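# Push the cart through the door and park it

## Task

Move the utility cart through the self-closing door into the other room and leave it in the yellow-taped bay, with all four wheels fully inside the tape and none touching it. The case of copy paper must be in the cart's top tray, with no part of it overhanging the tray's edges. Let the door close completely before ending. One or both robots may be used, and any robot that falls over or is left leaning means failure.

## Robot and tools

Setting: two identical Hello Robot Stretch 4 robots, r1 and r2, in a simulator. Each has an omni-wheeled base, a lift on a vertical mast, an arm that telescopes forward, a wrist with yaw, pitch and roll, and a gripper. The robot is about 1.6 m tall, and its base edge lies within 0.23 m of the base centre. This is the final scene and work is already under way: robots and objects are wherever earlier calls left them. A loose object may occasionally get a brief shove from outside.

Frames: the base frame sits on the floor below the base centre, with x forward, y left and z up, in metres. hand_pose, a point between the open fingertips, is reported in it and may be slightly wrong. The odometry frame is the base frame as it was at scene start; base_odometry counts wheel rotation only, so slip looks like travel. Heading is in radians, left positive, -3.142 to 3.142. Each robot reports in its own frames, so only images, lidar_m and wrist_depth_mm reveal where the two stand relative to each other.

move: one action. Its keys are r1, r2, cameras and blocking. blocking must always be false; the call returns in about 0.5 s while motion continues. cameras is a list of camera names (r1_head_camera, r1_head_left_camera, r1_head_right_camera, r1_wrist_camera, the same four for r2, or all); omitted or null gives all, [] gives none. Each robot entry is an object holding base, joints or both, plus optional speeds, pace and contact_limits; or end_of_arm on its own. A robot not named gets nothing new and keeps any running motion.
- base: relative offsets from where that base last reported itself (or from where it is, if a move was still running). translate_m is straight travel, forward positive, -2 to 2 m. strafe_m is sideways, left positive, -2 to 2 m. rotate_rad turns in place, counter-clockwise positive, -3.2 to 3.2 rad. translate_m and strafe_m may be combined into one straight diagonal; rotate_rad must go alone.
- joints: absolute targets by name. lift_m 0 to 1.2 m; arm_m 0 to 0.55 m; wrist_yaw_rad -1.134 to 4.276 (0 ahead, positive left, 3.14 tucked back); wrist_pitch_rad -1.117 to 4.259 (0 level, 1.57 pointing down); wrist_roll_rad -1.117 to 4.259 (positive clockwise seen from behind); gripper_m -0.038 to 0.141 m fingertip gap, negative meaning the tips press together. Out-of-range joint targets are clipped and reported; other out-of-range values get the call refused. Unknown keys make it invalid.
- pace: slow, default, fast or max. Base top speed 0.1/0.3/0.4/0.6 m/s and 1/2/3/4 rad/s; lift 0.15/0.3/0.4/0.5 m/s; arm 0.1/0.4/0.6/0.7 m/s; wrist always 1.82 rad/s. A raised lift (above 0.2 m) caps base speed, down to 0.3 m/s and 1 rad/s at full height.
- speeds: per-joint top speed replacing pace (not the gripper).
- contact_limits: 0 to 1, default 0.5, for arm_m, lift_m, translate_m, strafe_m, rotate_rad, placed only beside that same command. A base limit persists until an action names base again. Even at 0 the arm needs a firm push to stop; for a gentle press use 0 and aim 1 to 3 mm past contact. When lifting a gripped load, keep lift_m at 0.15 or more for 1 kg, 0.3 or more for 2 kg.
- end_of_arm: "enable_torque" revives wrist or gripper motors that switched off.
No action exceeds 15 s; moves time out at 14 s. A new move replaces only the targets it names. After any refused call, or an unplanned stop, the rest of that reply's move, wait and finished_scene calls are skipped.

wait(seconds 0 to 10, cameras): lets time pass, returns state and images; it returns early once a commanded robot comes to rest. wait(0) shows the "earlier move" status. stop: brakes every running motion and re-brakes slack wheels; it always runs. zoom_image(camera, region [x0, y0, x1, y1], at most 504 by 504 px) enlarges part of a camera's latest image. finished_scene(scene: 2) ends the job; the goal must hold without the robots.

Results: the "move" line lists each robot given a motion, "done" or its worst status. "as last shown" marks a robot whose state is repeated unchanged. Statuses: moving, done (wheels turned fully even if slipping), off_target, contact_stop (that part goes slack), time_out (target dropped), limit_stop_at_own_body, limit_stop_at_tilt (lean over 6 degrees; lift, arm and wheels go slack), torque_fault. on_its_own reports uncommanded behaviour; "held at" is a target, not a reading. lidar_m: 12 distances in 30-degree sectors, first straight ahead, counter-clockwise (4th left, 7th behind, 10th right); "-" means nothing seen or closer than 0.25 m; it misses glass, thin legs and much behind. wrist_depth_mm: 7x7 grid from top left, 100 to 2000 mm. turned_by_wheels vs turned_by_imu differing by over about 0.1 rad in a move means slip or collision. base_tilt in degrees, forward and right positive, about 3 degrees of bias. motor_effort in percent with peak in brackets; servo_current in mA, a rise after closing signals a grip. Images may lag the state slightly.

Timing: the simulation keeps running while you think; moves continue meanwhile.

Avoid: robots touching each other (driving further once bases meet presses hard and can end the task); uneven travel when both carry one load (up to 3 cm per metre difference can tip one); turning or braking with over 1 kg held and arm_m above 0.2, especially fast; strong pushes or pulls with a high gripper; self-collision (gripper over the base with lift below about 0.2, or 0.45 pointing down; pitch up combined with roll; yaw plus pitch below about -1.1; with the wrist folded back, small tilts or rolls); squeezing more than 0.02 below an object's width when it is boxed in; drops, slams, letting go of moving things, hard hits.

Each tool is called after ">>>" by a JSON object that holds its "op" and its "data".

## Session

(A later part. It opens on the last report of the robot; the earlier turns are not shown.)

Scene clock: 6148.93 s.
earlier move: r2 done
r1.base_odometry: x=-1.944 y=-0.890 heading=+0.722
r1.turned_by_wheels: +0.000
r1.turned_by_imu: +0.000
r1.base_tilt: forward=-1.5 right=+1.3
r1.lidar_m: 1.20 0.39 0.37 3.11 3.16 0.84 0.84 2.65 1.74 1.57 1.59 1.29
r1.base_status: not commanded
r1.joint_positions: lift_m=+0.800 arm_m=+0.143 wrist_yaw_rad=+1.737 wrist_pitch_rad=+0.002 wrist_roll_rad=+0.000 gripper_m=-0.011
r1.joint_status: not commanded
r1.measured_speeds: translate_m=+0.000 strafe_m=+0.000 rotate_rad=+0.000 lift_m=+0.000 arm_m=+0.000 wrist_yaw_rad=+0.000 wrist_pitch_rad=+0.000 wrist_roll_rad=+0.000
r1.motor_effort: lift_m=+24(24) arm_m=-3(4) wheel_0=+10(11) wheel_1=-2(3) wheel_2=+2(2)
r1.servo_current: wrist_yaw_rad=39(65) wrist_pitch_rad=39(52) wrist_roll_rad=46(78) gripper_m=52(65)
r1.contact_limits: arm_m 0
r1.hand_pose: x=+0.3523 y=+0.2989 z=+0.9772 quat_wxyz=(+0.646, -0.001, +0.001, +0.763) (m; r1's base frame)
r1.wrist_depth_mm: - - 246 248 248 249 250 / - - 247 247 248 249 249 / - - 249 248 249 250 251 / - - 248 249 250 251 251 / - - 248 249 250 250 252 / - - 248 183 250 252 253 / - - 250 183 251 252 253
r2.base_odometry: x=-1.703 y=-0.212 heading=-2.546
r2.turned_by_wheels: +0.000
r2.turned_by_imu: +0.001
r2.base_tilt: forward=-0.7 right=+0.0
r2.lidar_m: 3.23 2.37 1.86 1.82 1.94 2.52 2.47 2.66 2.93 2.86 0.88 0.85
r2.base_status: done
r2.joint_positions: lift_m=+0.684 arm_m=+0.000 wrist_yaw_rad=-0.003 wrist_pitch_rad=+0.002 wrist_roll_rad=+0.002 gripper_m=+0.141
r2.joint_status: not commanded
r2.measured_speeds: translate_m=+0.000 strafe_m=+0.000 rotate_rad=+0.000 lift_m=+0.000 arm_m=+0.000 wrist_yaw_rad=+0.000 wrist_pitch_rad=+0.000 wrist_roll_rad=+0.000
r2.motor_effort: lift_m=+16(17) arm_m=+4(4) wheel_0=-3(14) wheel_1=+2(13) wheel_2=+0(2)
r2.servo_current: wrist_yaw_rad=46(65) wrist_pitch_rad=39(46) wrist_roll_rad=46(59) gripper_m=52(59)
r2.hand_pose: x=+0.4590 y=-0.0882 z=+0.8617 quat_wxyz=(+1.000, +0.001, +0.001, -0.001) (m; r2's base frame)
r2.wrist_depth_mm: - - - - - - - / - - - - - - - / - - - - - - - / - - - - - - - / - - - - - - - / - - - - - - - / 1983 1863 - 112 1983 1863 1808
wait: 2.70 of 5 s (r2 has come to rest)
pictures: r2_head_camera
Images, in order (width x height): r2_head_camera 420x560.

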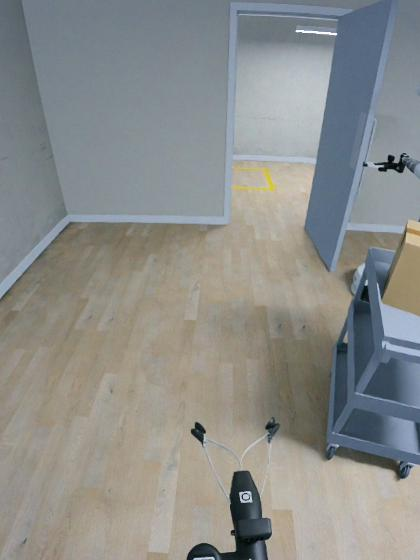

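>>> {"op": "move", "data": {"blocking": false, "cameras": [], "r2": {"base": {"translate_m": 1.75}}}}

>>> {"op": "wait", "data": {"seconds": 10, "cameras": ["r2_head_right_camera"]}}

Scene clock: 6153.37 s.
move: r2 moving
r1.base_odometry: x=-1.944 y=-0.890 heading=+0.722
r1.turned_by_wheels: +0.000
r1.turned_by_imu: +0.000
r1.base_tilt: forward=-1.6 right=+1.2
r1.lidar_m: 1.18 0.40 0.39 3.12 3.17 0.85 0.86 2.69 1.72 1.57 1.61 1.33
r1.base_status: not commanded
r1.joint_positions: lift_m=+0.800 arm_m=+0.143 wrist_yaw_rad=+1.737 wrist_pitch_rad=+0.002 wrist_roll_rad=+0.000 gripper_m=-0.011
r1.joint_status: not commanded
r1.measured_speeds: translate_m=+0.000 strafe_m=+0.000 rotate_rad=+0.000 lift_m=+0.000 arm_m=+0.000 wrist_yaw_rad=+0.000 wrist_pitch_rad=+0.000 wrist_roll_rad=+0.000
r1.motor_effort: lift_m=+24(24) arm_m=-3(4) wheel_0=+11(11) wheel_1=-2(3) wheel_2=+2(2)
r1.servo_current: wrist_yaw_rad=59(59) wrist_pitch_rad=46(46) wrist_roll_rad=33(59) gripper_m=59(65)
r1.contact_limits: arm_m 0
r1.hand_pose: x=+0.3523 y=+0.2989 z=+0.9772 quat_wxyz=(+0.646, -0.001, +0.001, +0.763) (m; r1's base frame)
r1.wrist_depth_mm: - - 247 247 248 249 249 / - - 246 248 248 250 250 / - - 247 249 250 251 251 / - - 248 248 249 251 252 / - - 248 249 250 252 252 / - - 248 183 251 252 252 / - - 249 183 251 251 252
r2.base_odometry: x=-1.729 y=-0.229 heading=-2.545
r2.turned_by_wheels: +0.000
r2.turned_by_imu: +0.001
r2.base_tilt: forward=-0.7 right=+0.1
r2.lidar_m: 3.24 2.39 1.84 1.79 1.94 2.55 2.49 2.72 2.93 2.87 0.87 0.82
r2.base_status: translate_m moving
r2.joint_positions: lift_m=+0.684 arm_m=+0.000 wrist_yaw_rad=-0.003 wrist_pitch_rad=+0.002 wrist_roll_rad=+0.002 gripper_m=+0.141
r2.joint_status: not commanded
r2.measured_speeds: translate_m=+0.123 strafe_m=+0.000 rotate_rad=+0.000 lift_m=+0.000 arm_m=+0.000 wrist_yaw_rad=+0.000 wrist_pitch_rad=+0.000 wrist_roll_rad=+0.000
r2.motor_effort: lift_m=+16(16) arm_m=+4(4) wheel_0=+5(10) wheel_1=+8(10) wheel_2=-12(12)
r2.servo_current: wrist_yaw_rad=52(59) wrist_pitch_rad=39(52) wrist_roll_rad=46(52) gripper_m=46(59)
r2.hand_pose: x=+0.4590 y=-0.0882 z=+0.8617 quat_wxyz=(+1.000, +0.001, +0.001, -0.001) (m; r2's base frame)
r2.wrist_depth_mm: - - - - - - - / - - - - - - - / - - - - - - - / - - - - - - - / - - - - - - - / - - - - - - - / - 1863 - 112 1983 1808 1863
pictures: none
No camera images: "cameras" was empty.

Scene clock: 6160.20 s.
earlier move: r2 done
r1.base_odometry: x=-1.944 y=-0.890 heading=+0.722
r1.turned_by_wheels: +0.000
r1.turned_by_imu: +0.000
r1.base_tilt: forward=-1.6 right=+1.3
r1.lidar_m: 1.20 0.38 0.39 1.31 1.30 0.85 0.84 2.65 1.75 1.58 1.60 1.30
r1.base_status: not commanded
r1.joint_positions: lift_m=+0.800 arm_m=+0.143 wrist_yaw_rad=+1.737 wrist_pitch_rad=+0.002 wrist_roll_rad=+0.000 gripper_m=-0.011
r1.joint_status: not commanded
r1.measured_speeds: translate_m=+0.000 strafe_m=+0.000 rotate_rad=+0.000 lift_m=+0.000 arm_m=+0.000 wrist_yaw_rad=+0.000 wrist_pitch_rad=+0.000 wrist_roll_rad=+0.000
r1.motor_effort: lift_m=+24(24) arm_m=-4(4) wheel_0=+10(11) wheel_1=-2(3) wheel_2=+2(2)
r1.servo_current: wrist_yaw_rad=46(72) wrist_pitch_rad=39(46) wrist_roll_rad=46(78) gripper_m=59(65)
r1.contact_limits: arm_m 0
r1.hand_pose: x=+0.3523 y=+0.2989 z=+0.9772 quat_wxyz=(+0.646, -0.001, +0.001, +0.763) (m; r1's base frame)
r1.wrist_depth_mm: - - 246 248 248 250 250 / - - 247 248 249 249 250 / - - 248 248 249 250 251 / - - 248 249 250 251 252 / - - 248 249 251 251 252 / - - 248 185 250 252 252 / - 1397 249 183 251 253 253
r2.base_odometry: x=-3.151 y=-1.194 heading=-2.545
r2.turned_by_wheels: +0.000
r2.turned_by_imu: +0.002
r2.base_tilt: forward=-0.7 right=+0.1
r2.lidar_m: 1.52 1.69 1.68 1.65 1.77 2.67 - 1.00 0.91 1.27 1.28 1.77
r2.base_status: done
r2.joint_positions: lift_m=+0.684 arm_m=+0.000 wrist_yaw_rad=-0.003 wrist_pitch_rad=+0.002 wrist_roll_rad=+0.002 gripper_m=+0.141
r2.joint_status: not commanded
r2.measured_speeds: translate_m=+0.000 strafe_m=+0.000 rotate_rad=+0.000 lift_m=+0.000 arm_m=+0.000 wrist_yaw_rad=+0.000 wrist_pitch_rad=+0.000 wrist_roll_rad=+0.000
r2.motor_effort: lift_m=+16(16) arm_m=+4(4) wheel_0=+2(13) wheel_1=+2(10) wheel_2=-1(15)
r2.servo_current: wrist_yaw_rad=46(65) wrist_pitch_rad=39(52) wrist_roll_rad=52(65) gripper_m=52(59)
r2.hand_pose: x=+0.4590 y=-0.0882 z=+0.8617 quat_wxyz=(+1.000, +0.001, +0.001, -0.001) (m; r2's base frame)
r2.wrist_depth_mm: - - - - - - - / - - - - - - - / - - - - - - - / - - - - - - - / - - - - - - - / - 191 186 158 1366 - - / - - - 112 - 1863 1921
wait: 6.83 of 10 s (r2 has come to rest)
pictures: r2_head_right_camera
Images, in order (width x height): r2_head_right_camera 420x672.

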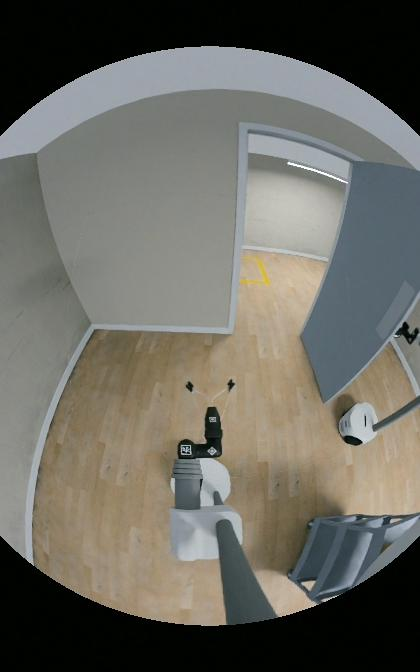

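>>> {"op": "move", "data": {"blocking": false, "cameras": [], "r2": {"base": {"rotate_rad": -2.855}}}}

>>> {"op": "wait", "data": {"seconds": 6, "cameras": ["r2_head_camera", "r2_wrist_camera"]}}

Scene clock: 6164.87 s.
move: r2 moving
r1.base_odometry: x=-1.944 y=-0.890 heading=+0.722
r1.turned_by_wheels: +0.000
r1.turned_by_imu: +0.000
r1.base_tilt: forward=-1.6 right=+1.2
r1.lidar_m: 1.18 0.39 0.38 1.20 1.27 0.85 0.84 2.66 1.74 1.57 1.60 1.32
r1.base_status: not commanded
r1.joint_positions: lift_m=+0.800 arm_m=+0.143 wrist_yaw_rad=+1.737 wrist_pitch_rad=+0.002 wrist_roll_rad=+0.000 gripper_m=-0.011
r1.joint_status: not commanded
r1.measured_speeds: translate_m=+0.000 strafe_m=+0.000 rotate_rad=+0.000 lift_m=+0.000 arm_m=+0.000 wrist_yaw_rad=+0.000 wrist_pitch_rad=+0.000 wrist_roll_rad=+0.000
r1.motor_effort: lift_m=+24(24) arm_m=-3(4) wheel_0=+11(11) wheel_1=-2(3) wheel_2=+2(2)
r1.servo_current: wrist_yaw_rad=72(72) wrist_pitch_rad=46(46) wrist_roll_rad=46(78) gripper_m=46(59)
r1.contact_limits: arm_m 0
r1.hand_pose: x=+0.3523 y=+0.2989 z=+0.9772 quat_wxyz=(+0.646, -0.001, +0.001, +0.763) (m; r1's base frame)
r1.wrist_depth_mm: - - 246 247 248 249 250 / - - 247 248 248 249 250 / - - 247 247 249 250 251 / - - 249 249 249 251 252 / - - 249 248 250 251 252 / - - 248 183 250 251 252 / - 1661 249 183 251 253 253
r2.base_odometry: x=-3.151 y=-1.194 heading=-2.798
r2.turned_by_wheels: -0.252
r2.turned_by_imu: -0.245
r2.base_tilt: forward=-0.7 right=+0.1
r2.lidar_m: 1.53 1.55 1.81 1.65 1.67 2.08 - 1.16 0.92 0.94 1.27 1.42
r2.base_status: rotate_rad moving
r2.joint_positions: lift_m=+0.684 arm_m=+0.000 wrist_yaw_rad=-0.003 wrist_pitch_rad=+0.002 wrist_roll_rad=+0.002 gripper_m=+0.141
r2.joint_status: not commanded
r2.measured_speeds: translate_m=+0.000 strafe_m=+0.000 rotate_rad=-0.978 lift_m=+0.000 arm_m=+0.000 wrist_yaw_rad=+0.000 wrist_pitch_rad=+0.000 wrist_roll_rad=+0.000
r2.motor_effort: lift_m=+16(16) arm_m=+4(4) wheel_0=+6(9) wheel_1=+8(11) wheel_2=+10(11)
r2.servo_current: wrist_yaw_rad=52(65) wrist_pitch_rad=39(46) wrist_roll_rad=46(59) gripper_m=52(52)
r2.hand_pose: x=+0.4591 y=-0.0882 z=+0.8617 quat_wxyz=(+1.000, +0.001, +0.001, -0.001) (m; r2's base frame)
r2.wrist_depth_mm: - - - - - - - / - - - - - - - / - - - - - - - / - - - - - - - / - - - - - - - / - 190 186 1430 - 1618 - / - - - 112 1983 1863 -
pictures: none
No camera images: "cameras" was empty.

Scene clock: 6167.13 s.
earlier move: r2 done
r1.base_odometry: x=-1.944 y=-0.890 heading=+0.722
r1.turned_by_wheels: +0.000
r1.turned_by_imu: +0.000
r1.base_tilt: forward=-1.6 right=+1.2
r1.lidar_m: 1.19 0.41 0.39 1.40 1.29 0.85 0.85 2.67 1.74 1.57 1.58 1.30
r1.base_status: not commanded
r1.joint_positions: lift_m=+0.800 arm_m=+0.143 wrist_yaw_rad=+1.737 wrist_pitch_rad=+0.002 wrist_roll_rad=+0.000 gripper_m=-0.011
r1.joint_status: not commanded
r1.measured_speeds: translate_m=+0.000 strafe_m=+0.000 rotate_rad=+0.000 lift_m=+0.000 arm_m=+0.000 wrist_yaw_rad=+0.000 wrist_pitch_rad=+0.000 wrist_roll_rad=+0.000
r1.motor_effort: lift_m=+24(24) arm_m=-3(4) wheel_0=+10(11) wheel_1=-2(3) wheel_2=+2(2)
r1.servo_current: wrist_yaw_rad=46(72) wrist_pitch_rad=46(52) wrist_roll_rad=46(78) gripper_m=52(65)
r1.contact_limits: arm_m 0
r1.hand_pose: x=+0.3523 y=+0.2989 z=+0.9772 quat_wxyz=(+0.646, -0.001, +0.001, +0.763) (m; r1's base frame)
r1.wrist_depth_mm: - - 246 247 248 249 250 / - 1576 247 247 249 250 251 / - - 248 248 249 250 252 / - - 248 249 250 251 251 / - - 248 249 250 251 251 / - - 248 183 250 252 252 / - - 249 183 251 254 253
r2.base_odometry: x=-3.151 y=-1.194 heading=+0.884
r2.turned_by_wheels: -2.602
r2.turned_by_imu: -2.532
r2.base_tilt: forward=-0.7 right=+0.0
r2.lidar_m: 1.13 0.91 1.27 1.30 1.44 1.53 1.57 1.78 1.64 1.67 2.15 4.20
r2.base_status: done
r2.joint_positions: lift_m=+0.684 arm_m=+0.000 wrist_yaw_rad=-0.003 wrist_pitch_rad=+0.002 wrist_roll_rad=+0.002 gripper_m=+0.141
r2.joint_status: not commanded
r2.measured_speeds: translate_m=+0.000 strafe_m=+0.000 rotate_rad=+0.000 lift_m=+0.000 arm_m=+0.000 wrist_yaw_rad=+0.000 wrist_pitch_rad=+0.000 wrist_roll_rad=+0.000
r2.motor_effort: lift_m=+16(16) arm_m=-3(4) wheel_0=+4(13) wheel_1=+2(11) wheel_2=+5(11)
r2.servo_current: wrist_yaw_rad=46(65) wrist_pitch_rad=39(46) wrist_roll_rad=52(59) gripper_m=52(59)
r2.hand_pose: x=+0.4591 y=-0.0882 z=+0.8617 quat_wxyz=(+1.000, +0.001, +0.001, -0.001) (m; r2's base frame)
r2.wrist_depth_mm: - - - - - - - / - - - - - - - / 759 - - - - - - / 750 - - - - - - / - - - - - - - / - 201 - - - - - / - - 1921 112 1983 1808 1863
wait: 2.27 of 6 s (r2 has come to rest)
pictures: r2_head_camera, r2_wrist_camera
Images, in order (width x height): r2_head_camera 420x560, r2_wrist_camera 616x392.

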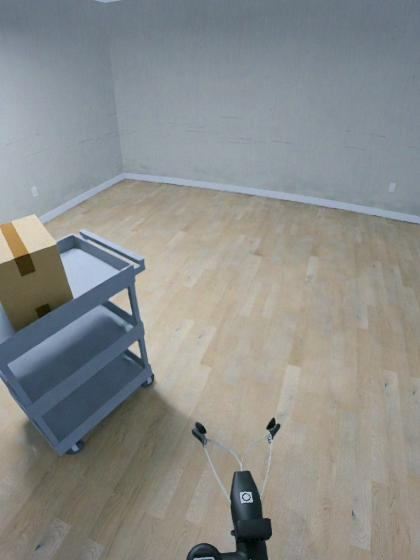

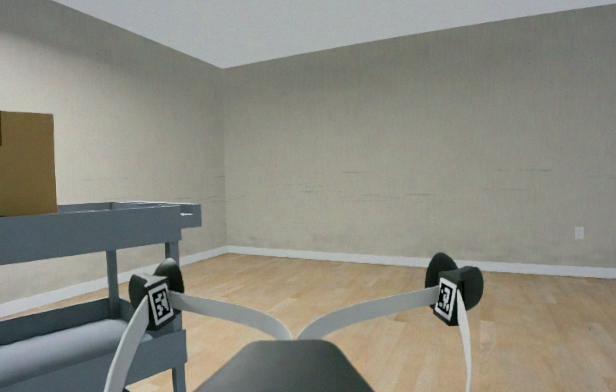

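>>> {"op": "move", "data": {"blocking": false, "cameras": [], "r2": {"base": {"strafe_m": 0.80}, "contact_limits": {"strafe_m": 0.2}}}}

>>> {"op": "wait", "data": {"seconds": 6, "cameras": ["r2_head_camera", "r2_wrist_camera", "r2_head_left_camera"]}}

>>> {"op": "zoom_image", "data": {"camera": "r2_head_camera", "region": [80, 200, 360, 480]}}

Scene clock: 6190.57 s.
move: r2 moving
r1.base_odometry: x=-1.944 y=-0.890 heading=+0.722
r1.turned_by_wheels: +0.000
r1.turned_by_imu: +0.000
r1.base_tilt: forward=-1.6 right=+1.3
r1.lidar_m: 1.19 0.41 0.38 1.36 1.23 0.86 0.84 2.64 1.76 1.56 1.61 1.30
r1.base_status: not commanded
r1.joint_positions: lift_m=+0.800 arm_m=+0.143 wrist_yaw_rad=+1.737 wrist_pitch_rad=+0.002 wrist_roll_rad=+0.000 gripper_m=-0.011
r1.joint_status: not commanded
r1.measured_speeds: translate_m=+0.000 strafe_m=+0.000 rotate_rad=+0.000 lift_m=+0.000 arm_m=+0.000 wrist_yaw_rad=+0.000 wrist_pitch_rad=+0.000 wrist_roll_rad=+0.000
r1.motor_effort: lift_m=+24(24) arm_m=-3(4) wheel_0=+10(11) wheel_1=-2(3) wheel_2=+2(2)
r1.servo_current: wrist_yaw_rad=52(65) wrist_pitch_rad=46(52) wrist_roll_rad=46(52) gripper_m=59(59)
r1.contact_limits: arm_m 0
r1.hand_pose: x=+0.3523 y=+0.2989 z=+0.9772 quat_wxyz=(+0.646, -0.001, +0.001, +0.763) (m; r1's base frame)
r1.wrist_depth_mm: - 1336 247 247 248 248 250 / - 1537 247 248 248 250 250 / - - 248 248 249 250 250 / - - 248 249 249 250 251 / - - 249 249 250 251 252 / - - 249 184 250 251 253 / - - 250 183 251 252 253
r2.base_odometry: x=-3.179 y=-1.171 heading=+0.884
r2.turned_by_wheels: +0.000
r2.turned_by_imu: +0.001
r2.base_tilt: forward=-0.7 right=+0.0
r2.lidar_m: 1.09 0.88 1.29 1.25 1.38 1.52 1.56 1.83 1.68 1.72 2.17 4.21
r2.base_status: strafe_m moving
r2.joint_positions: lift_m=+0.684 arm_m=+0.000 wrist_yaw_rad=-0.003 wrist_pitch_rad=+0.002 wrist_roll_rad=+0.002 gripper_m=+0.141
r2.joint_status: not commanded
r2.measured_speeds: translate_m=-0.001 strafe_m=+0.140 rotate_rad=+0.004 lift_m=+0.000 arm_m=+0.000 wrist_yaw_rad=+0.000 wrist_pitch_rad=+0.000 wrist_roll_rad=+0.000
r2.motor_effort: lift_m=+16(16) arm_m=-3(4) wheel_0=-9(11) wheel_1=+10(11) wheel_2=+0(4)
r2.servo_current: wrist_yaw_rad=52(52) wrist_pitch_rad=39(46) wrist_roll_rad=39(46) gripper_m=52(52)
r2.contact_limits: strafe_m 0.2
r2.hand_pose: x=+0.4591 y=-0.0882 z=+0.8617 quat_wxyz=(+1.000, +0.001, +0.001, -0.001) (m; r2's base frame)
r2.wrist_depth_mm: - - - - - - - / - - - - - - - / 732 - - - - - - / 732 - - - - - - / - - - - - - - / - 201 946 - - - - / - - 1921 112 1983 1863 1863
pictures: none
No camera images: "cameras" was empty.

Scene clock: 6194.07 s.
earlier move: r2 done
r1.base_odometry: x=-1.944 y=-0.890 heading=+0.722
r1.turned_by_wheels: +0.000
r1.turned_by_imu: +0.000
r1.base_tilt: forward=-1.6 right=+1.2
r1.lidar_m: 1.19 0.41 0.37 0.47 0.54 0.69 0.84 2.69 1.73 1.57 1.60 1.32
r1.base_status: not commanded
r1.joint_positions: lift_m=+0.800 arm_m=+0.143 wrist_yaw_rad=+1.737 wrist_pitch_rad=+0.002 wrist_roll_rad=+0.000 gripper_m=-0.011
r1.joint_status: not commanded
r1.measured_speeds: translate_m=+0.000 strafe_m=+0.000 rotate_rad=+0.000 lift_m=+0.000 arm_m=+0.000 wrist_yaw_rad=+0.000 wrist_pitch_rad=+0.000 wrist_roll_rad=+0.000
r1.motor_effort: lift_m=+24(24) arm_m=-4(4) wheel_0=+10(11) wheel_1=-2(3) wheel_2=+2(2)
r1.servo_current: wrist_yaw_rad=46(72) wrist_pitch_rad=39(52) wrist_roll_rad=46(65) gripper_m=59(65)
r1.contact_limits: arm_m 0
r1.hand_pose: x=+0.3523 y=+0.2989 z=+0.9772 quat_wxyz=(+0.646, -0.001, +0.001, +0.763) (m; r1's base frame)
r1.wrist_depth_mm: - 842 246 246 249 249 250 / - 854 246 249 249 249 251 / - - 247 247 249 249 250 / - 831 248 249 250 251 252 / 699 741 249 248 250 251 252 / - - 249 183 250 251 252 / - 866 249 183 252 252 253
r2.base_odometry: x=-3.770 y=-0.687 heading=+0.884
r2.turned_by_wheels: +0.000
r2.turned_by_imu: +0.001
r2.base_tilt: forward=-0.7 right=+0.0
r2.lidar_m: 0.68 2.52 0.51 0.53 0.51 1.04 1.31 1.62 2.37 2.41 3.08 0.77
r2.base_status: done
r2.joint_positions: lift_m=+0.684 arm_m=+0.000 wrist_yaw_rad=-0.003 wrist_pitch_rad=+0.002 wrist_roll_rad=+0.002 gripper_m=+0.141
r2.joint_status: not commanded
r2.measured_speeds: translate_m=+0.000 strafe_m=+0.000 rotate_rad=+0.000 lift_m=+0.000 arm_m=+0.000 wrist_yaw_rad=+0.000 wrist_pitch_rad=+0.000 wrist_roll_rad=+0.000
r2.motor_effort: lift_m=+16(16) arm_m=-3(4) wheel_0=-3(15) wheel_1=+1(12) wheel_2=+0(4)
r2.servo_current: wrist_yaw_rad=52(59) wrist_pitch_rad=39(46) wrist_roll_rad=46(65) gripper_m=52(59)
r2.contact_limits: strafe_m 0.2
r2.hand_pose: x=+0.4591 y=-0.0882 z=+0.8617 quat_wxyz=(+1.000, +0.001, +0.001, -0.001) (m; r2's base frame)
r2.wrist_depth_mm: - - - - - - - / - - - - - - - / - - - 707 654 - - / - - - 715 654 - - / - - - - 469 931 - / - - 218 - 469 202 - / - 1921 - 112 - 931 1921
wait: 3.50 of 6 s (r2 has come to rest)
pictures: r2_head_camera, r2_head_left_camera, r2_wrist_camera
Images, in order (width x height): r2_head_camera 420x560, r2_head_left_camera 420x672, r2_wrist_camera 616x392.

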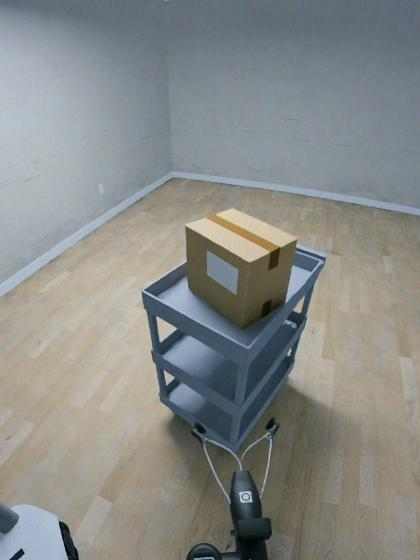

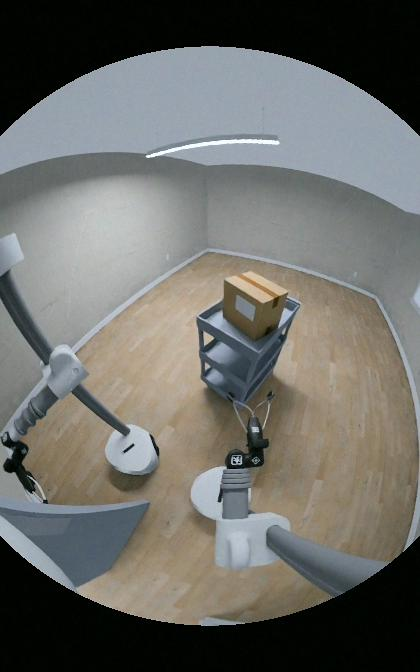

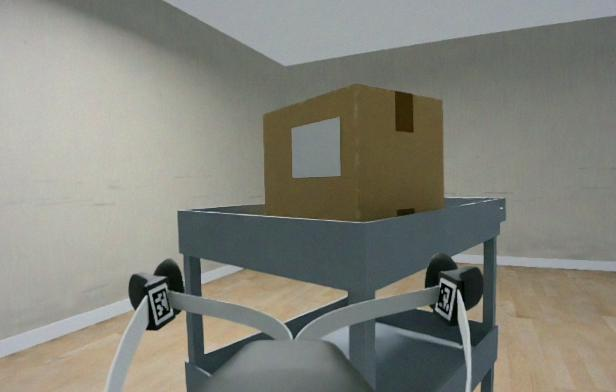

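Scaled by 1.800 from the camera's 420x560 image, which has a finer 1200x1600 frame.

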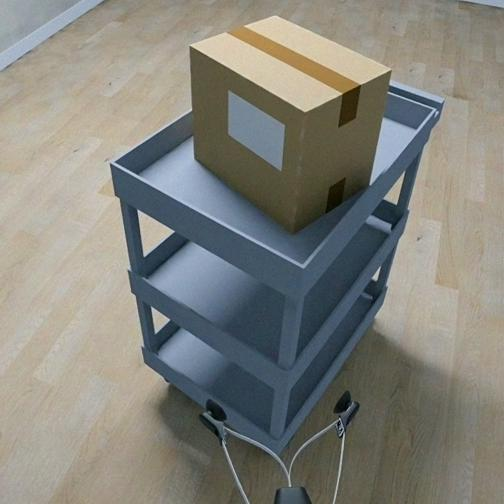

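>>> {"op": "zoom_image", "data": {"camera": "r2_head_camera", "region": [130, 270, 270, 410]}}

>>> {"op": "zoom_image", "data": {"camera": "r2_wrist_camera", "region": [160, 180, 516, 392]}}

Scaled by 3.600 from the camera's 420x560 image, which has a finer 1200x1600 frame.

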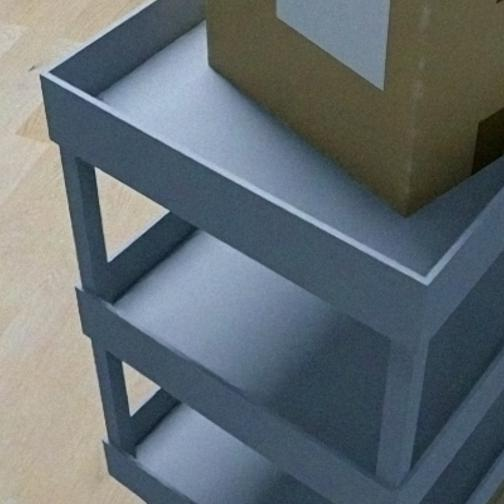

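Scaled by 1.416.

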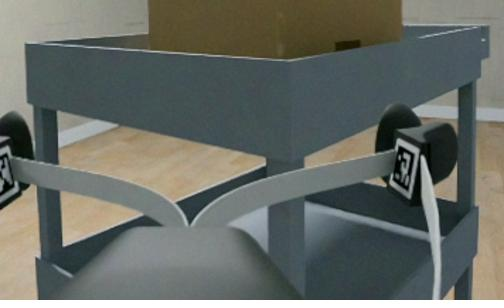

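>>> {"op": "move", "data": {"blocking": false, "cameras": [], "r2": {"base": {"rotate_rad": 0.18}, "joints": {"wrist_roll_rad": 1.569, "lift_m": 0.65}, "pace": "slow"}}}

>>> {"op": "wait", "data": {"seconds": 3, "cameras": []}}

>>> {"op": "wait", "data": {"seconds": 1, "cameras": ["r2_head_camera", "r2_head_left_camera"]}}

>>> {"op": "zoom_image", "data": {"camera": "r2_head_camera", "region": [110, 220, 390, 500]}}

Scene clock: 6300.23 s.
move: r2 moving
r1.base_odometry: x=-1.944 y=-0.890 heading=+0.722
r1.turned_by_wheels: +0.000
r1.turned_by_imu: +0.000
r1.base_tilt: forward=-1.6 right=+1.2
r1.lidar_m: 1.21 0.39 0.40 0.51 0.54 0.65 0.83 2.64 1.74 1.57 1.59 1.32
r1.base_status: not commanded
r1.joint_positions: lift_m=+0.800 arm_m=+0.143 wrist_yaw_rad=+1.737 wrist_pitch_rad=+0.002 wrist_roll_rad=+0.000 gripper_m=-0.011
r1.joint_status: not commanded
r1.measured_speeds: translate_m=+0.000 strafe_m=+0.000 rotate_rad=+0.000 lift_m=+0.000 arm_m=+0.000 wrist_yaw_rad=+0.000 wrist_pitch_rad=+0.000 wrist_roll_rad=+0.000
r1.motor_effort: lift_m=+24(24) arm_m=-3(4) wheel_0=+10(11) wheel_1=-2(3) wheel_2=+2(2)
r1.servo_current: wrist_yaw_rad=65(65) wrist_pitch_rad=46(46) wrist_roll_rad=33(59) gripper_m=52(59)
r1.contact_limits: arm_m 0
r1.hand_pose: x=+0.3523 y=+0.2989 z=+0.9772 quat_wxyz=(+0.646, -0.001, +0.001, +0.763) (m; r1's base frame)
r1.wrist_depth_mm: - 866 246 247 248 249 250 / - 854 247 247 249 250 251 / - - 247 248 249 250 251 / - 842 248 249 250 250 251 / 699 741 248 248 250 252 251 / - - 249 184 250 252 252 / - 842 250 183 251 252 253
r2.base_odometry: x=-3.770 y=-0.687 heading=+1.003
r2.turned_by_wheels: +0.120
r2.turned_by_imu: +0.117
r2.base_tilt: forward=-0.7 right=+0.1
r2.lidar_m: 0.72 2.40 0.51 0.50 0.58 4.15 1.29 1.80 2.36 2.50 3.37 0.68
r2.base_status: rotate_rad moving
r2.joint_positions: lift_m=+0.661 arm_m=+0.000 wrist_yaw_rad=-0.003 wrist_pitch_rad=+0.002 wrist_roll_rad=+0.412 gripper_m=+0.141
r2.joint_status: lift_m moving; wrist_roll_rad moving
r2.measured_speeds: translate_m=-0.001 strafe_m=-0.001 rotate_rad=+0.365 lift_m=-0.068 arm_m=+0.000 wrist_yaw_rad=+0.000 wrist_pitch_rad=+0.000 wrist_roll_rad=+1.732
r2.motor_effort: lift_m=+13(15) arm_m=-4(4) wheel_0=-4(11) wheel_1=-5(8) wheel_2=-6(9)
r2.servo_current: wrist_yaw_rad=46(52) wrist_pitch_rad=33(52) wrist_roll_rad=59(91) gripper_m=52(52)
r2.hand_pose: x=+0.4591 y=-0.0882 z=+0.8383 quat_wxyz=(+0.979, +0.204, +0.001, -0.001) (m; r2's base frame)
r2.wrist_depth_mm: - - - - - - - / - - - 750 609 - - / - - - 759 603 683 - / - - - 866 477 615 - / - - - - - - - / - - 768 - 213 187 707 / - - - 112 - - 603
pictures: none
No camera images: "cameras" was empty.

Scene clock: 6301.40 s.
earlier move: r2 done
r1.base_odometry: x=-1.944 y=-0.890 heading=+0.722
r1.turned_by_wheels: +0.000
r1.turned_by_imu: +0.000
r1.base_tilt: forward=-1.6 right=+1.2
r1.lidar_m: 1.18 0.39 0.37 0.50 0.55 0.69 0.83 2.65 1.73 1.57 1.60 1.31
r1.base_status: not commanded
r1.joint_positions: lift_m=+0.800 arm_m=+0.143 wrist_yaw_rad=+1.737 wrist_pitch_rad=+0.002 wrist_roll_rad=+0.000 gripper_m=-0.011
r1.joint_status: not commanded
r1.measured_speeds: translate_m=+0.000 strafe_m=+0.000 rotate_rad=+0.000 lift_m=+0.000 arm_m=+0.000 wrist_yaw_rad=+0.000 wrist_pitch_rad=+0.000 wrist_roll_rad=+0.000
r1.motor_effort: lift_m=+24(24) arm_m=-3(4) wheel_0=+11(11) wheel_1=-2(3) wheel_2=+2(2)
r1.servo_current: wrist_yaw_rad=39(72) wrist_pitch_rad=39(52) wrist_roll_rad=33(65) gripper_m=52(65)
r1.contact_limits: arm_m 0
r1.hand_pose: x=+0.3523 y=+0.2989 z=+0.9772 quat_wxyz=(+0.646, -0.001, +0.001, +0.763) (m; r1's base frame)
r1.wrist_depth_mm: - 866 246 247 249 249 250 / - 866 247 248 249 249 251 / - - 247 248 249 250 250 / - 842 248 248 249 250 251 / - 741 248 249 250 251 252 / - - 248 184 250 251 253 / - 878 249 183 251 253 253
r2.base_odometry: x=-3.770 y=-0.687 heading=+1.063
r2.turned_by_wheels: +0.059
r2.turned_by_imu: +0.058
r2.base_tilt: forward=-0.7 right=+0.1
r2.lidar_m: 0.73 0.59 0.50 0.52 0.63 4.17 1.34 1.90 2.37 2.54 3.61 0.68
r2.base_status: done
r2.joint_positions: lift_m=+0.650 arm_m=+0.000 wrist_yaw_rad=-0.003 wrist_pitch_rad=+0.002 wrist_roll_rad=+1.567 gripper_m=+0.141
r2.joint_status: all done
r2.measured_speeds: translate_m=+0.000 strafe_m=+0.000 rotate_rad=+0.000 lift_m=+0.000 arm_m=+0.000 wrist_yaw_rad=+0.000 wrist_pitch_rad=+0.000 wrist_roll_rad=+0.000
r2.motor_effort: lift_m=+14(17) arm_m=-3(4) wheel_0=-3(11) wheel_1=-4(8) wheel_2=-6(9)
r2.servo_current: wrist_yaw_rad=46(59) wrist_pitch_rad=39(52) wrist_roll_rad=52(91) gripper_m=46(59)
r2.hand_pose: x=+0.4591 y=-0.0882 z=+0.8279 quat_wxyz=(+0.708, +0.706, +0.000, -0.002) (m; r2's base frame)
r2.wrist_depth_mm: - - 615 492 - - 477 / - - 580 439 - - 433 / - - 691 - - - - / - - - 634 - - 917 / - - - - - 1430 1160 / - - - - - 1397 1205 / - - - 112 - 1863 1205
wait: 1.17 of 3 s (r2 has come to rest)
pictures: none
No camera images: "cameras" was empty.

Scene clock: 6302.40 s.
r1.base_odometry: x=-1.944 y=-0.890 heading=+0.722
r1.turned_by_wheels: +0.000
r1.turned_by_imu: +0.000
r1.base_tilt: forward=-1.6 right=+1.2
r1.lidar_m: 1.17 0.40 0.39 0.51 0.53 0.70 0.85 2.65 1.72 1.57 1.61 1.28
r1.base_status: not commanded
r1.joint_positions: lift_m=+0.800 arm_m=+0.143 wrist_yaw_rad=+1.737 wrist_pitch_rad=+0.002 wrist_roll_rad=+0.000 gripper_m=-0.011
r1.joint_status: not commanded
r1.measured_speeds: translate_m=+0.000 strafe_m=+0.000 rotate_rad=+0.000 lift_m=+0.000 arm_m=+0.000 wrist_yaw_rad=+0.000 wrist_pitch_rad=+0.000 wrist_roll_rad=+0.000
r1.motor_effort: lift_m=+24(24) arm_m=-3(4) wheel_0=+11(11) wheel_1=-2(3) wheel_2=+2(2)
r1.servo_current: wrist_yaw_rad=46(72) wrist_pitch_rad=39(52) wrist_roll_rad=46(65) gripper_m=52(65)
r1.contact_limits: arm_m 0
r1.hand_pose: x=+0.3523 y=+0.2989 z=+0.9772 quat_wxyz=(+0.646, -0.001, +0.001, +0.763) (m; r1's base frame)
r1.wrist_depth_mm: - 866 246 247 248 249 250 / - 866 247 248 249 249 250 / - - 248 248 249 250 251 / - 854 248 249 250 251 252 / - 750 248 249 250 251 252 / - - 248 184 250 252 253 / - 878 249 183 250 252 253
r2.base_odometry: x=-3.770 y=-0.687 heading=+1.063
r2.turned_by_wheels: +0.000
r2.turned_by_imu: +0.000
r2.base_tilt: forward=-0.7 right=+0.1
r2.lidar_m: 0.75 0.58 0.50 0.51 0.64 4.18 1.34 1.91 2.39 2.51 3.66 0.68
r2.base_status: done
r2.joint_positions: lift_m=+0.650 arm_m=+0.000 wrist_yaw_rad=-0.003 wrist_pitch_rad=+0.002 wrist_roll_rad=+1.567 gripper_m=+0.141
r2.joint_status: all done
r2.measured_speeds: translate_m=+0.000 strafe_m=+0.000 rotate_rad=+0.000 lift_m=+0.000 arm_m=+0.000 wrist_yaw_rad=+0.000 wrist_pitch_rad=+0.000 wrist_roll_rad=+0.000
r2.motor_effort: lift_m=+14(17) arm_m=-4(4) wheel_0=-3(11) wheel_1=-4(8) wheel_2=-6(9)
r2.servo_current: wrist_yaw_rad=52(59) wrist_pitch_rad=46(52) wrist_roll_rad=46(91) gripper_m=59(59)
r2.hand_pose: x=+0.4591 y=-0.0882 z=+0.8279 quat_wxyz=(+0.708, +0.706, +0.000, -0.002) (m; r2's base frame)
r2.wrist_depth_mm: - - 615 492 - - 480 / - - 580 439 - - 436 / - - 691 - - - - / - - - 647 - - 917 / - - - - - 1430 1205 / - - - - - 1397 1182 / - - - 112 - 1808 1182
wait: 1.00 s; at rest by 0.27 s
pictures: r2_head_camera, r2_head_left_camera
Images, in order (width x height): r2_head_camera 420x560, r2_head_left_camera 420x672.

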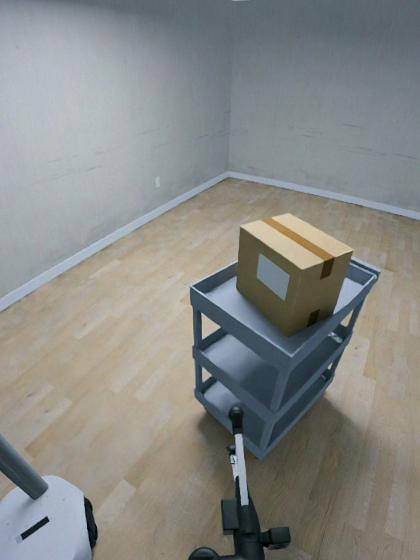

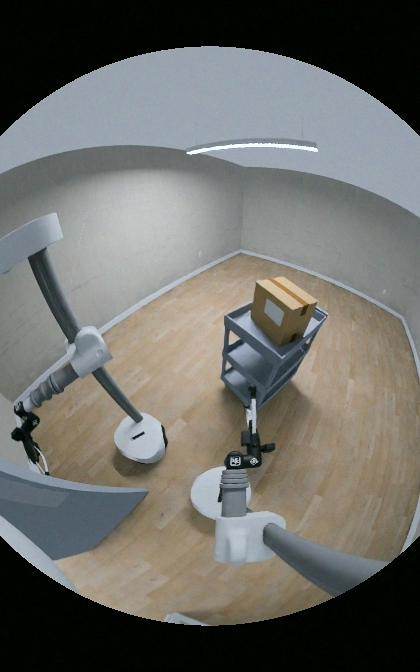

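Scaled by 1.800 from the camera's 420x560 image, which has a finer 1200x1600 frame.

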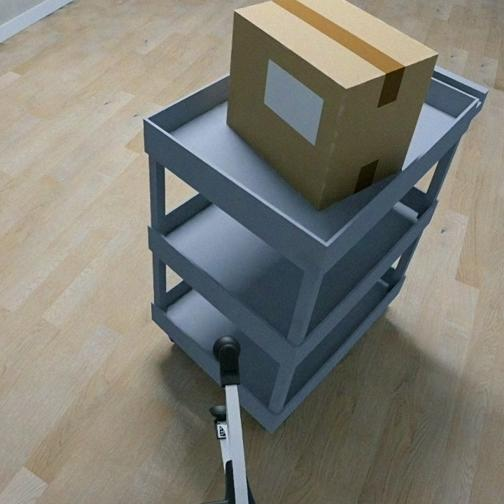

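>>> {"op": "move", "data": {"blocking": false, "cameras": [], "r2": {"base": {"translate_m": 0.365}, "contact_limits": {"translate_m": 0.2}, "pace": "slow"}}}

>>> {"op": "wait", "data": {"seconds": 6, "cameras": ["r2_head_camera", "r2_wrist_camera"]}}

>>> {"op": "zoom_image", "data": {"camera": "r2_head_camera", "region": [130, 280, 340, 490]}}

Scene clock: 6323.07 s.
move: r2 moving
r1.base_odometry: x=-1.944 y=-0.890 heading=+0.722
r1.turned_by_wheels: +0.000
r1.turned_by_imu: +0.000
r1.base_tilt: forward=-1.6 right=+1.3
r1.lidar_m: 1.21 0.40 0.36 0.48 0.52 0.70 0.85 2.65 1.75 1.56 1.61 1.32
r1.base_status: not commanded
r1.joint_positions: lift_m=+0.800 arm_m=+0.143 wrist_yaw_rad=+1.737 wrist_pitch_rad=+0.002 wrist_roll_rad=+0.000 gripper_m=-0.011
r1.joint_status: not commanded
r1.measured_speeds: translate_m=+0.000 strafe_m=+0.000 rotate_rad=+0.000 lift_m=+0.000 arm_m=+0.000 wrist_yaw_rad=+0.000 wrist_pitch_rad=+0.000 wrist_roll_rad=+0.000
r1.motor_effort: lift_m=+24(24) arm_m=-4(4) wheel_0=+11(11) wheel_1=-3(3) wheel_2=+2(2)
r1.servo_current: wrist_yaw_rad=59(65) wrist_pitch_rad=46(46) wrist_roll_rad=46(46) gripper_m=59(59)
r1.contact_limits: arm_m 0
r1.hand_pose: x=+0.3523 y=+0.2989 z=+0.9772 quat_wxyz=(+0.646, -0.001, +0.001, +0.763) (m; r1's base frame)
r1.wrist_depth_mm: - 842 246 247 248 249 250 / - 854 247 248 249 249 250 / - - 247 248 249 250 251 / - 842 248 249 250 250 251 / - 741 248 249 249 251 251 / - - 249 183 250 252 253 / - 831 249 183 251 252 253
r2.base_odometry: x=-3.764 y=-0.676 heading=+1.063
r2.turned_by_wheels: +0.000
r2.turned_by_imu: +0.000
r2.base_tilt: forward=-0.7 right=+0.1
r2.lidar_m: 0.74 0.68 0.50 0.51 0.60 4.17 1.34 1.94 2.38 2.55 3.63 0.67
r2.base_status: translate_m moving
r2.joint_positions: lift_m=+0.650 arm_m=+0.000 wrist_yaw_rad=-0.003 wrist_pitch_rad=+0.002 wrist_roll_rad=+1.567 gripper_m=+0.141
r2.joint_status: not commanded
r2.measured_speeds: translate_m=+0.048 strafe_m=+0.000 rotate_rad=-0.001 lift_m=+0.000 arm_m=+0.000 wrist_yaw_rad=+0.000 wrist_pitch_rad=+0.000 wrist_roll_rad=+0.000
r2.motor_effort: lift_m=+14(14) arm_m=-4(4) wheel_0=+6(8) wheel_1=+5(7) wheel_2=-8(11)
r2.servo_current: wrist_yaw_rad=52(52) wrist_pitch_rad=33(46) wrist_roll_rad=59(59) gripper_m=52(52)
r2.contact_limits: translate_m 0.2
r2.hand_pose: x=+0.4591 y=-0.0882 z=+0.8279 quat_wxyz=(+0.708, +0.706, +0.000, -0.002) (m; r2's base frame)
r2.wrist_depth_mm: - - 603 477 - - 462 / - - 569 424 - - 421 / - - 683 - - - - / - - - 621 - - 917 / - - - - - 1397 1182 / - - - - - 1366 1182 / - - - 112 - 1863 1138
pictures: none
No camera images: "cameras" was empty.

Scene clock: 6327.50 s.
earlier move: r2 done
r1.base_odometry: x=-1.944 y=-0.890 heading=+0.722
r1.turned_by_wheels: +0.000
r1.turned_by_imu: +0.000
r1.base_tilt: forward=-1.6 right=+1.3
r1.lidar_m: 1.19 0.42 0.36 3.12 0.41 0.44 0.80 2.66 1.73 1.57 1.60 1.31
r1.base_status: not commanded
r1.joint_positions: lift_m=+0.800 arm_m=+0.143 wrist_yaw_rad=+1.737 wrist_pitch_rad=+0.002 wrist_roll_rad=+0.000 gripper_m=-0.011
r1.joint_status: not commanded
r1.measured_speeds: translate_m=+0.000 strafe_m=+0.000 rotate_rad=+0.000 lift_m=+0.000 arm_m=+0.000 wrist_yaw_rad=+0.000 wrist_pitch_rad=+0.000 wrist_roll_rad=+0.000
r1.motor_effort: lift_m=+24(24) arm_m=-3(4) wheel_0=+11(11) wheel_1=-2(3) wheel_2=+2(2)
r1.servo_current: wrist_yaw_rad=46(72) wrist_pitch_rad=39(52) wrist_roll_rad=52(72) gripper_m=59(65)
r1.contact_limits: arm_m 0
r1.hand_pose: x=+0.3523 y=+0.2989 z=+0.9772 quat_wxyz=(+0.646, -0.001, +0.001, +0.763) (m; r1's base frame)
r1.wrist_depth_mm: - - 246 247 249 249 250 / - - 247 248 248 249 250 / - - 247 248 249 250 251 / - - 248 249 250 251 250 / - - 247 249 250 251 251 / - - 248 184 250 251 253 / - - 249 183 251 252 253
r2.base_odometry: x=-3.592 y=-0.368 heading=+1.063
r2.turned_by_wheels: +0.000
r2.turned_by_imu: +0.001
r2.base_tilt: forward=-0.7 right=+0.1
r2.lidar_m: 0.44 2.17 0.47 0.39 0.51 1.00 1.70 2.38 2.56 2.76 0.55 0.37
r2.base_status: done
r2.joint_positions: lift_m=+0.650 arm_m=+0.000 wrist_yaw_rad=-0.003 wrist_pitch_rad=+0.002 wrist_roll_rad=+1.567 gripper_m=+0.141
r2.joint_status: not commanded
r2.measured_speeds: translate_m=+0.000 strafe_m=+0.000 rotate_rad=+0.000 lift_m=+0.000 arm_m=+0.000 wrist_yaw_rad=+0.000 wrist_pitch_rad=+0.000 wrist_roll_rad=+0.000
r2.motor_effort: lift_m=+14(14) arm_m=-3(4) wheel_0=+5(10) wheel_1=+6(7) wheel_2=-5(11)
r2.servo_current: wrist_yaw_rad=46(65) wrist_pitch_rad=39(46) wrist_roll_rad=39(59) gripper_m=46(59)
r2.contact_limits: translate_m 0.2
r2.hand_pose: x=+0.4591 y=-0.0882 z=+0.8279 quat_wxyz=(+0.708, +0.706, +0.000, -0.002) (m; r2's base frame)
r2.wrist_depth_mm: 271 268 135 134 135 - - / 317 320 158 154 154 - - / - 399 399 - 185 1983 - / - - - - - 1921 - / - - - - - 1708 - / - - 304 160 - 201 - / - - - 112 - 1863 1182
wait: 4.43 of 6 s (r2 has come to rest)
pictures: r2_head_camera, r2_wrist_camera
Images, in order (width x height): r2_head_camera 420x560, r2_wrist_camera 616x392.

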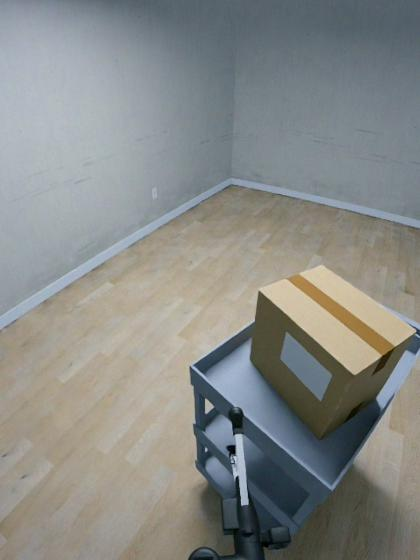

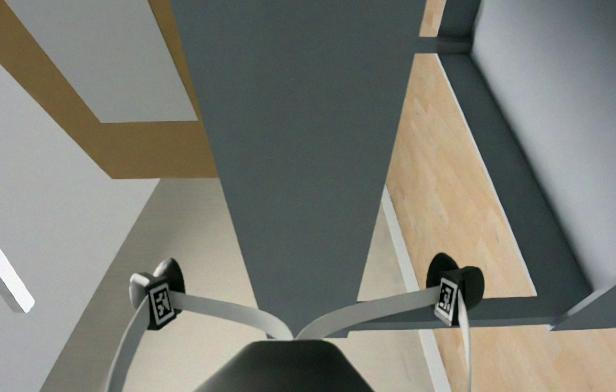

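Scaled by 2.400 from the camera's 420x560 image, which has a finer 1200x1600 frame.

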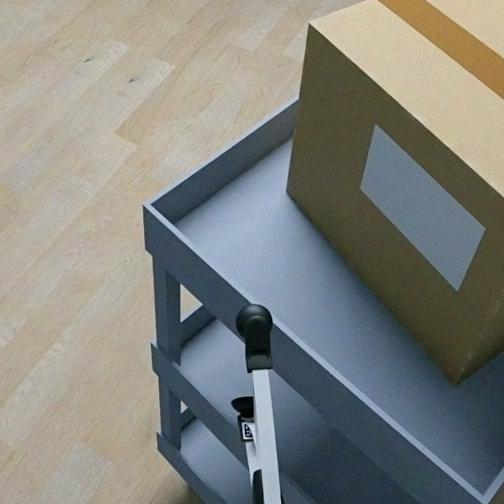

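>>> {"op": "move", "data": {"blocking": false, "cameras": [], "r2": {"base": {"translate_m": 0.07}, "contact_limits": {"translate_m": 0.1}, "pace": "slow"}}}

>>> {"op": "wait", "data": {"seconds": 3, "cameras": ["r2_head_camera", "r2_wrist_camera"]}}

>>> {"op": "zoom_image", "data": {"camera": "r2_head_camera", "region": [130, 280, 340, 490]}}

Scene clock: 6346.83 s.
move: r2 moving
r1.base_odometry: x=-1.944 y=-0.890 heading=+0.722
r1.turned_by_wheels: +0.000
r1.turned_by_imu: +0.000
r1.base_tilt: forward=-1.6 right=+1.2
r1.lidar_m: 1.20 0.42 0.38 3.13 0.42 0.43 0.83 2.67 1.76 1.57 1.60 1.30
r1.base_status: not commanded
r1.joint_positions: lift_m=+0.800 arm_m=+0.143 wrist_yaw_rad=+1.737 wrist_pitch_rad=+0.002 wrist_roll_rad=+0.000 gripper_m=-0.011
r1.joint_status: not commanded
r1.measured_speeds: translate_m=+0.000 strafe_m=+0.000 rotate_rad=+0.000 lift_m=+0.000 arm_m=+0.000 wrist_yaw_rad=+0.000 wrist_pitch_rad=+0.000 wrist_roll_rad=+0.000
r1.motor_effort: lift_m=+24(24) arm_m=-3(4) wheel_0=+10(11) wheel_1=-2(2) wheel_2=+2(2)
r1.servo_current: wrist_yaw_rad=59(72) wrist_pitch_rad=46(46) wrist_roll_rad=46(72) gripper_m=52(59)
r1.contact_limits: arm_m 0
r1.hand_pose: x=+0.3523 y=+0.2989 z=+0.9772 quat_wxyz=(+0.646, -0.001, +0.001, +0.763) (m; r1's base frame)
r1.wrist_depth_mm: - - 246 247 248 249 250 / - - 247 249 249 249 251 / - - 247 248 249 250 250 / - - 248 248 250 250 252 / - - 248 249 250 251 252 / - - 248 184 250 252 253 / - - 250 183 251 252 253
r2.base_odometry: x=-3.586 y=-0.357 heading=+1.063
r2.turned_by_wheels: +0.000
r2.turned_by_imu: +0.001
r2.base_tilt: forward=-0.7 right=+0.1
r2.lidar_m: 0.47 2.18 0.51 0.38 0.51 0.97 1.69 2.37 2.58 2.74 0.41 0.36
r2.base_status: translate_m moving
r2.joint_positions: lift_m=+0.650 arm_m=+0.000 wrist_yaw_rad=-0.003 wrist_pitch_rad=+0.002 wrist_roll_rad=+1.567 gripper_m=+0.141
r2.joint_status: not commanded
r2.measured_speeds: translate_m=+0.049 strafe_m=-0.001 rotate_rad=-0.001 lift_m=+0.000 arm_m=+0.000 wrist_yaw_rad=+0.000 wrist_pitch_rad=+0.000 wrist_roll_rad=+0.000
r2.motor_effort: lift_m=+14(14) arm_m=-3(4) wheel_0=+5(8) wheel_1=+4(7) wheel_2=-8(11)
r2.servo_current: wrist_yaw_rad=33(59) wrist_pitch_rad=33(46) wrist_roll_rad=59(59) gripper_m=52(59)
r2.contact_limits: translate_m 0.1
r2.hand_pose: x=+0.4591 y=-0.0882 z=+0.8279 quat_wxyz=(+0.708, +0.706, +0.000, -0.002) (m; r2's base frame)
r2.wrist_depth_mm: 259 262 130 128 128 - - / 309 312 150 141 146 - - / - 389 355 158 - - - / - - - - 210 1863 - / - - - - - 1618 - / - - 289 161 219 190 - / - - - 112 - 1921 1182
pictures: none
No camera images: "cameras" was empty.

Scene clock: 6348.30 s.
earlier move: r2 done
r1.base_odometry: x=-1.944 y=-0.890 heading=+0.722
r1.turned_by_wheels: +0.000
r1.turned_by_imu: +0.000
r1.base_tilt: forward=-1.6 right=+1.2
r1.lidar_m: 1.18 0.40 0.36 3.11 0.40 0.43 0.84 2.66 1.75 1.58 1.58 1.32
r1.base_status: not commanded
r1.joint_positions: lift_m=+0.800 arm_m=+0.143 wrist_yaw_rad=+1.737 wrist_pitch_rad=+0.002 wrist_roll_rad=+0.000 gripper_m=-0.011
r1.joint_status: not commanded
r1.measured_speeds: translate_m=+0.000 strafe_m=+0.000 rotate_rad=+0.000 lift_m=+0.000 arm_m=+0.000 wrist_yaw_rad=+0.000 wrist_pitch_rad=+0.000 wrist_roll_rad=+0.000
r1.motor_effort: lift_m=+24(24) arm_m=-4(4) wheel_0=+10(11) wheel_1=-2(3) wheel_2=+2(2)
r1.servo_current: wrist_yaw_rad=52(72) wrist_pitch_rad=46(52) wrist_roll_rad=59(72) gripper_m=59(65)
r1.contact_limits: arm_m 0
r1.hand_pose: x=+0.3523 y=+0.2989 z=+0.9772 quat_wxyz=(+0.646, -0.001, +0.001, +0.763) (m; r1's base frame)
r1.wrist_depth_mm: - - 246 247 248 250 250 / - - 247 248 249 250 250 / - - 248 248 249 249 251 / - - 248 248 250 250 251 / - - 249 249 250 252 252 / - - 249 185 251 252 253 / - - 250 183 251 253 253
r2.base_odometry: x=-3.558 y=-0.307 heading=+1.063
r2.turned_by_wheels: +0.000
r2.turned_by_imu: +0.000
r2.base_tilt: forward=-0.7 right=+0.1
r2.lidar_m: 0.43 2.13 2.06 0.38 0.44 0.86 1.75 2.47 2.61 2.75 0.33 0.31
r2.base_status: done
r2.joint_positions: lift_m=+0.650 arm_m=+0.000 wrist_yaw_rad=-0.003 wrist_pitch_rad=+0.002 wrist_roll_rad=+1.567 gripper_m=+0.141
r2.joint_status: not commanded
r2.measured_speeds: translate_m=+0.000 strafe_m=+0.000 rotate_rad=+0.000 lift_m=+0.000 arm_m=+0.000 wrist_yaw_rad=+0.000 wrist_pitch_rad=+0.000 wrist_roll_rad=+0.000
r2.motor_effort: lift_m=+14(14) arm_m=-4(4) wheel_0=+4(10) wheel_1=+5(7) wheel_2=-7(11)
r2.servo_current: wrist_yaw_rad=52(59) wrist_pitch_rad=46(46) wrist_roll_rad=46(59) gripper_m=52(59)
r2.contact_limits: translate_m 0.1
r2.hand_pose: x=+0.4591 y=-0.0882 z=+0.8279 quat_wxyz=(+0.708, +0.706, +0.000, -0.002) (m; r2's base frame)
r2.wrist_depth_mm: 228 - - - - - - / 273 273 104 - - - - / 340 342 118 118 118 - - / - - 140 136 141 1576 - / - - 181 158 183 1661 - / - - 196 159 203 193 1281 / - - - 112 - 1863 1182
wait: 1.47 of 3 s (r2 has come to rest)
pictures: r2_head_camera, r2_wrist_camera
Images, in order (width x height): r2_head_camera 420x560, r2_wrist_camera 616x392.

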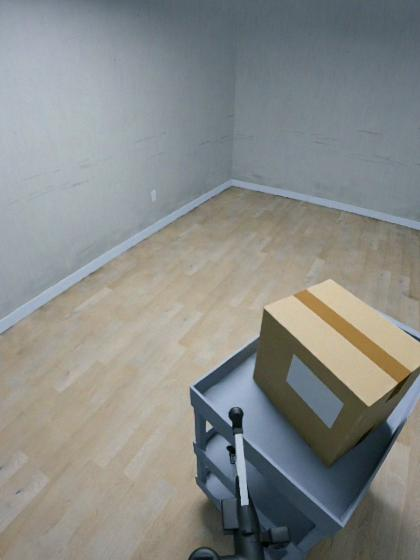

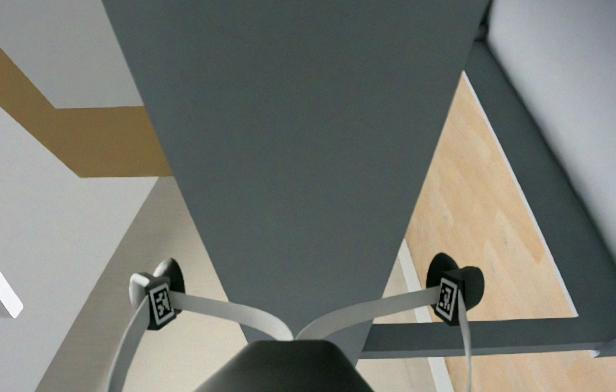

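Scaled by 2.400 from the camera's 420x560 image, which has a finer 1200x1600 frame.

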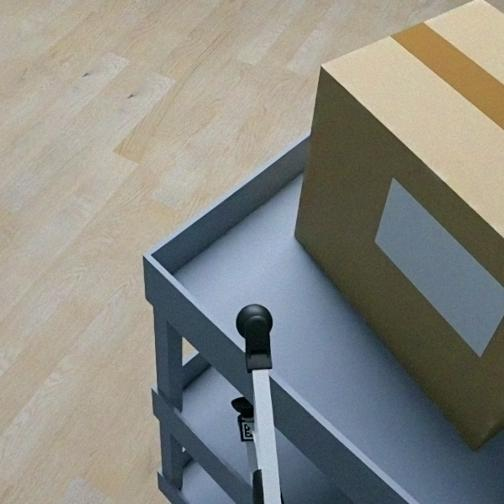

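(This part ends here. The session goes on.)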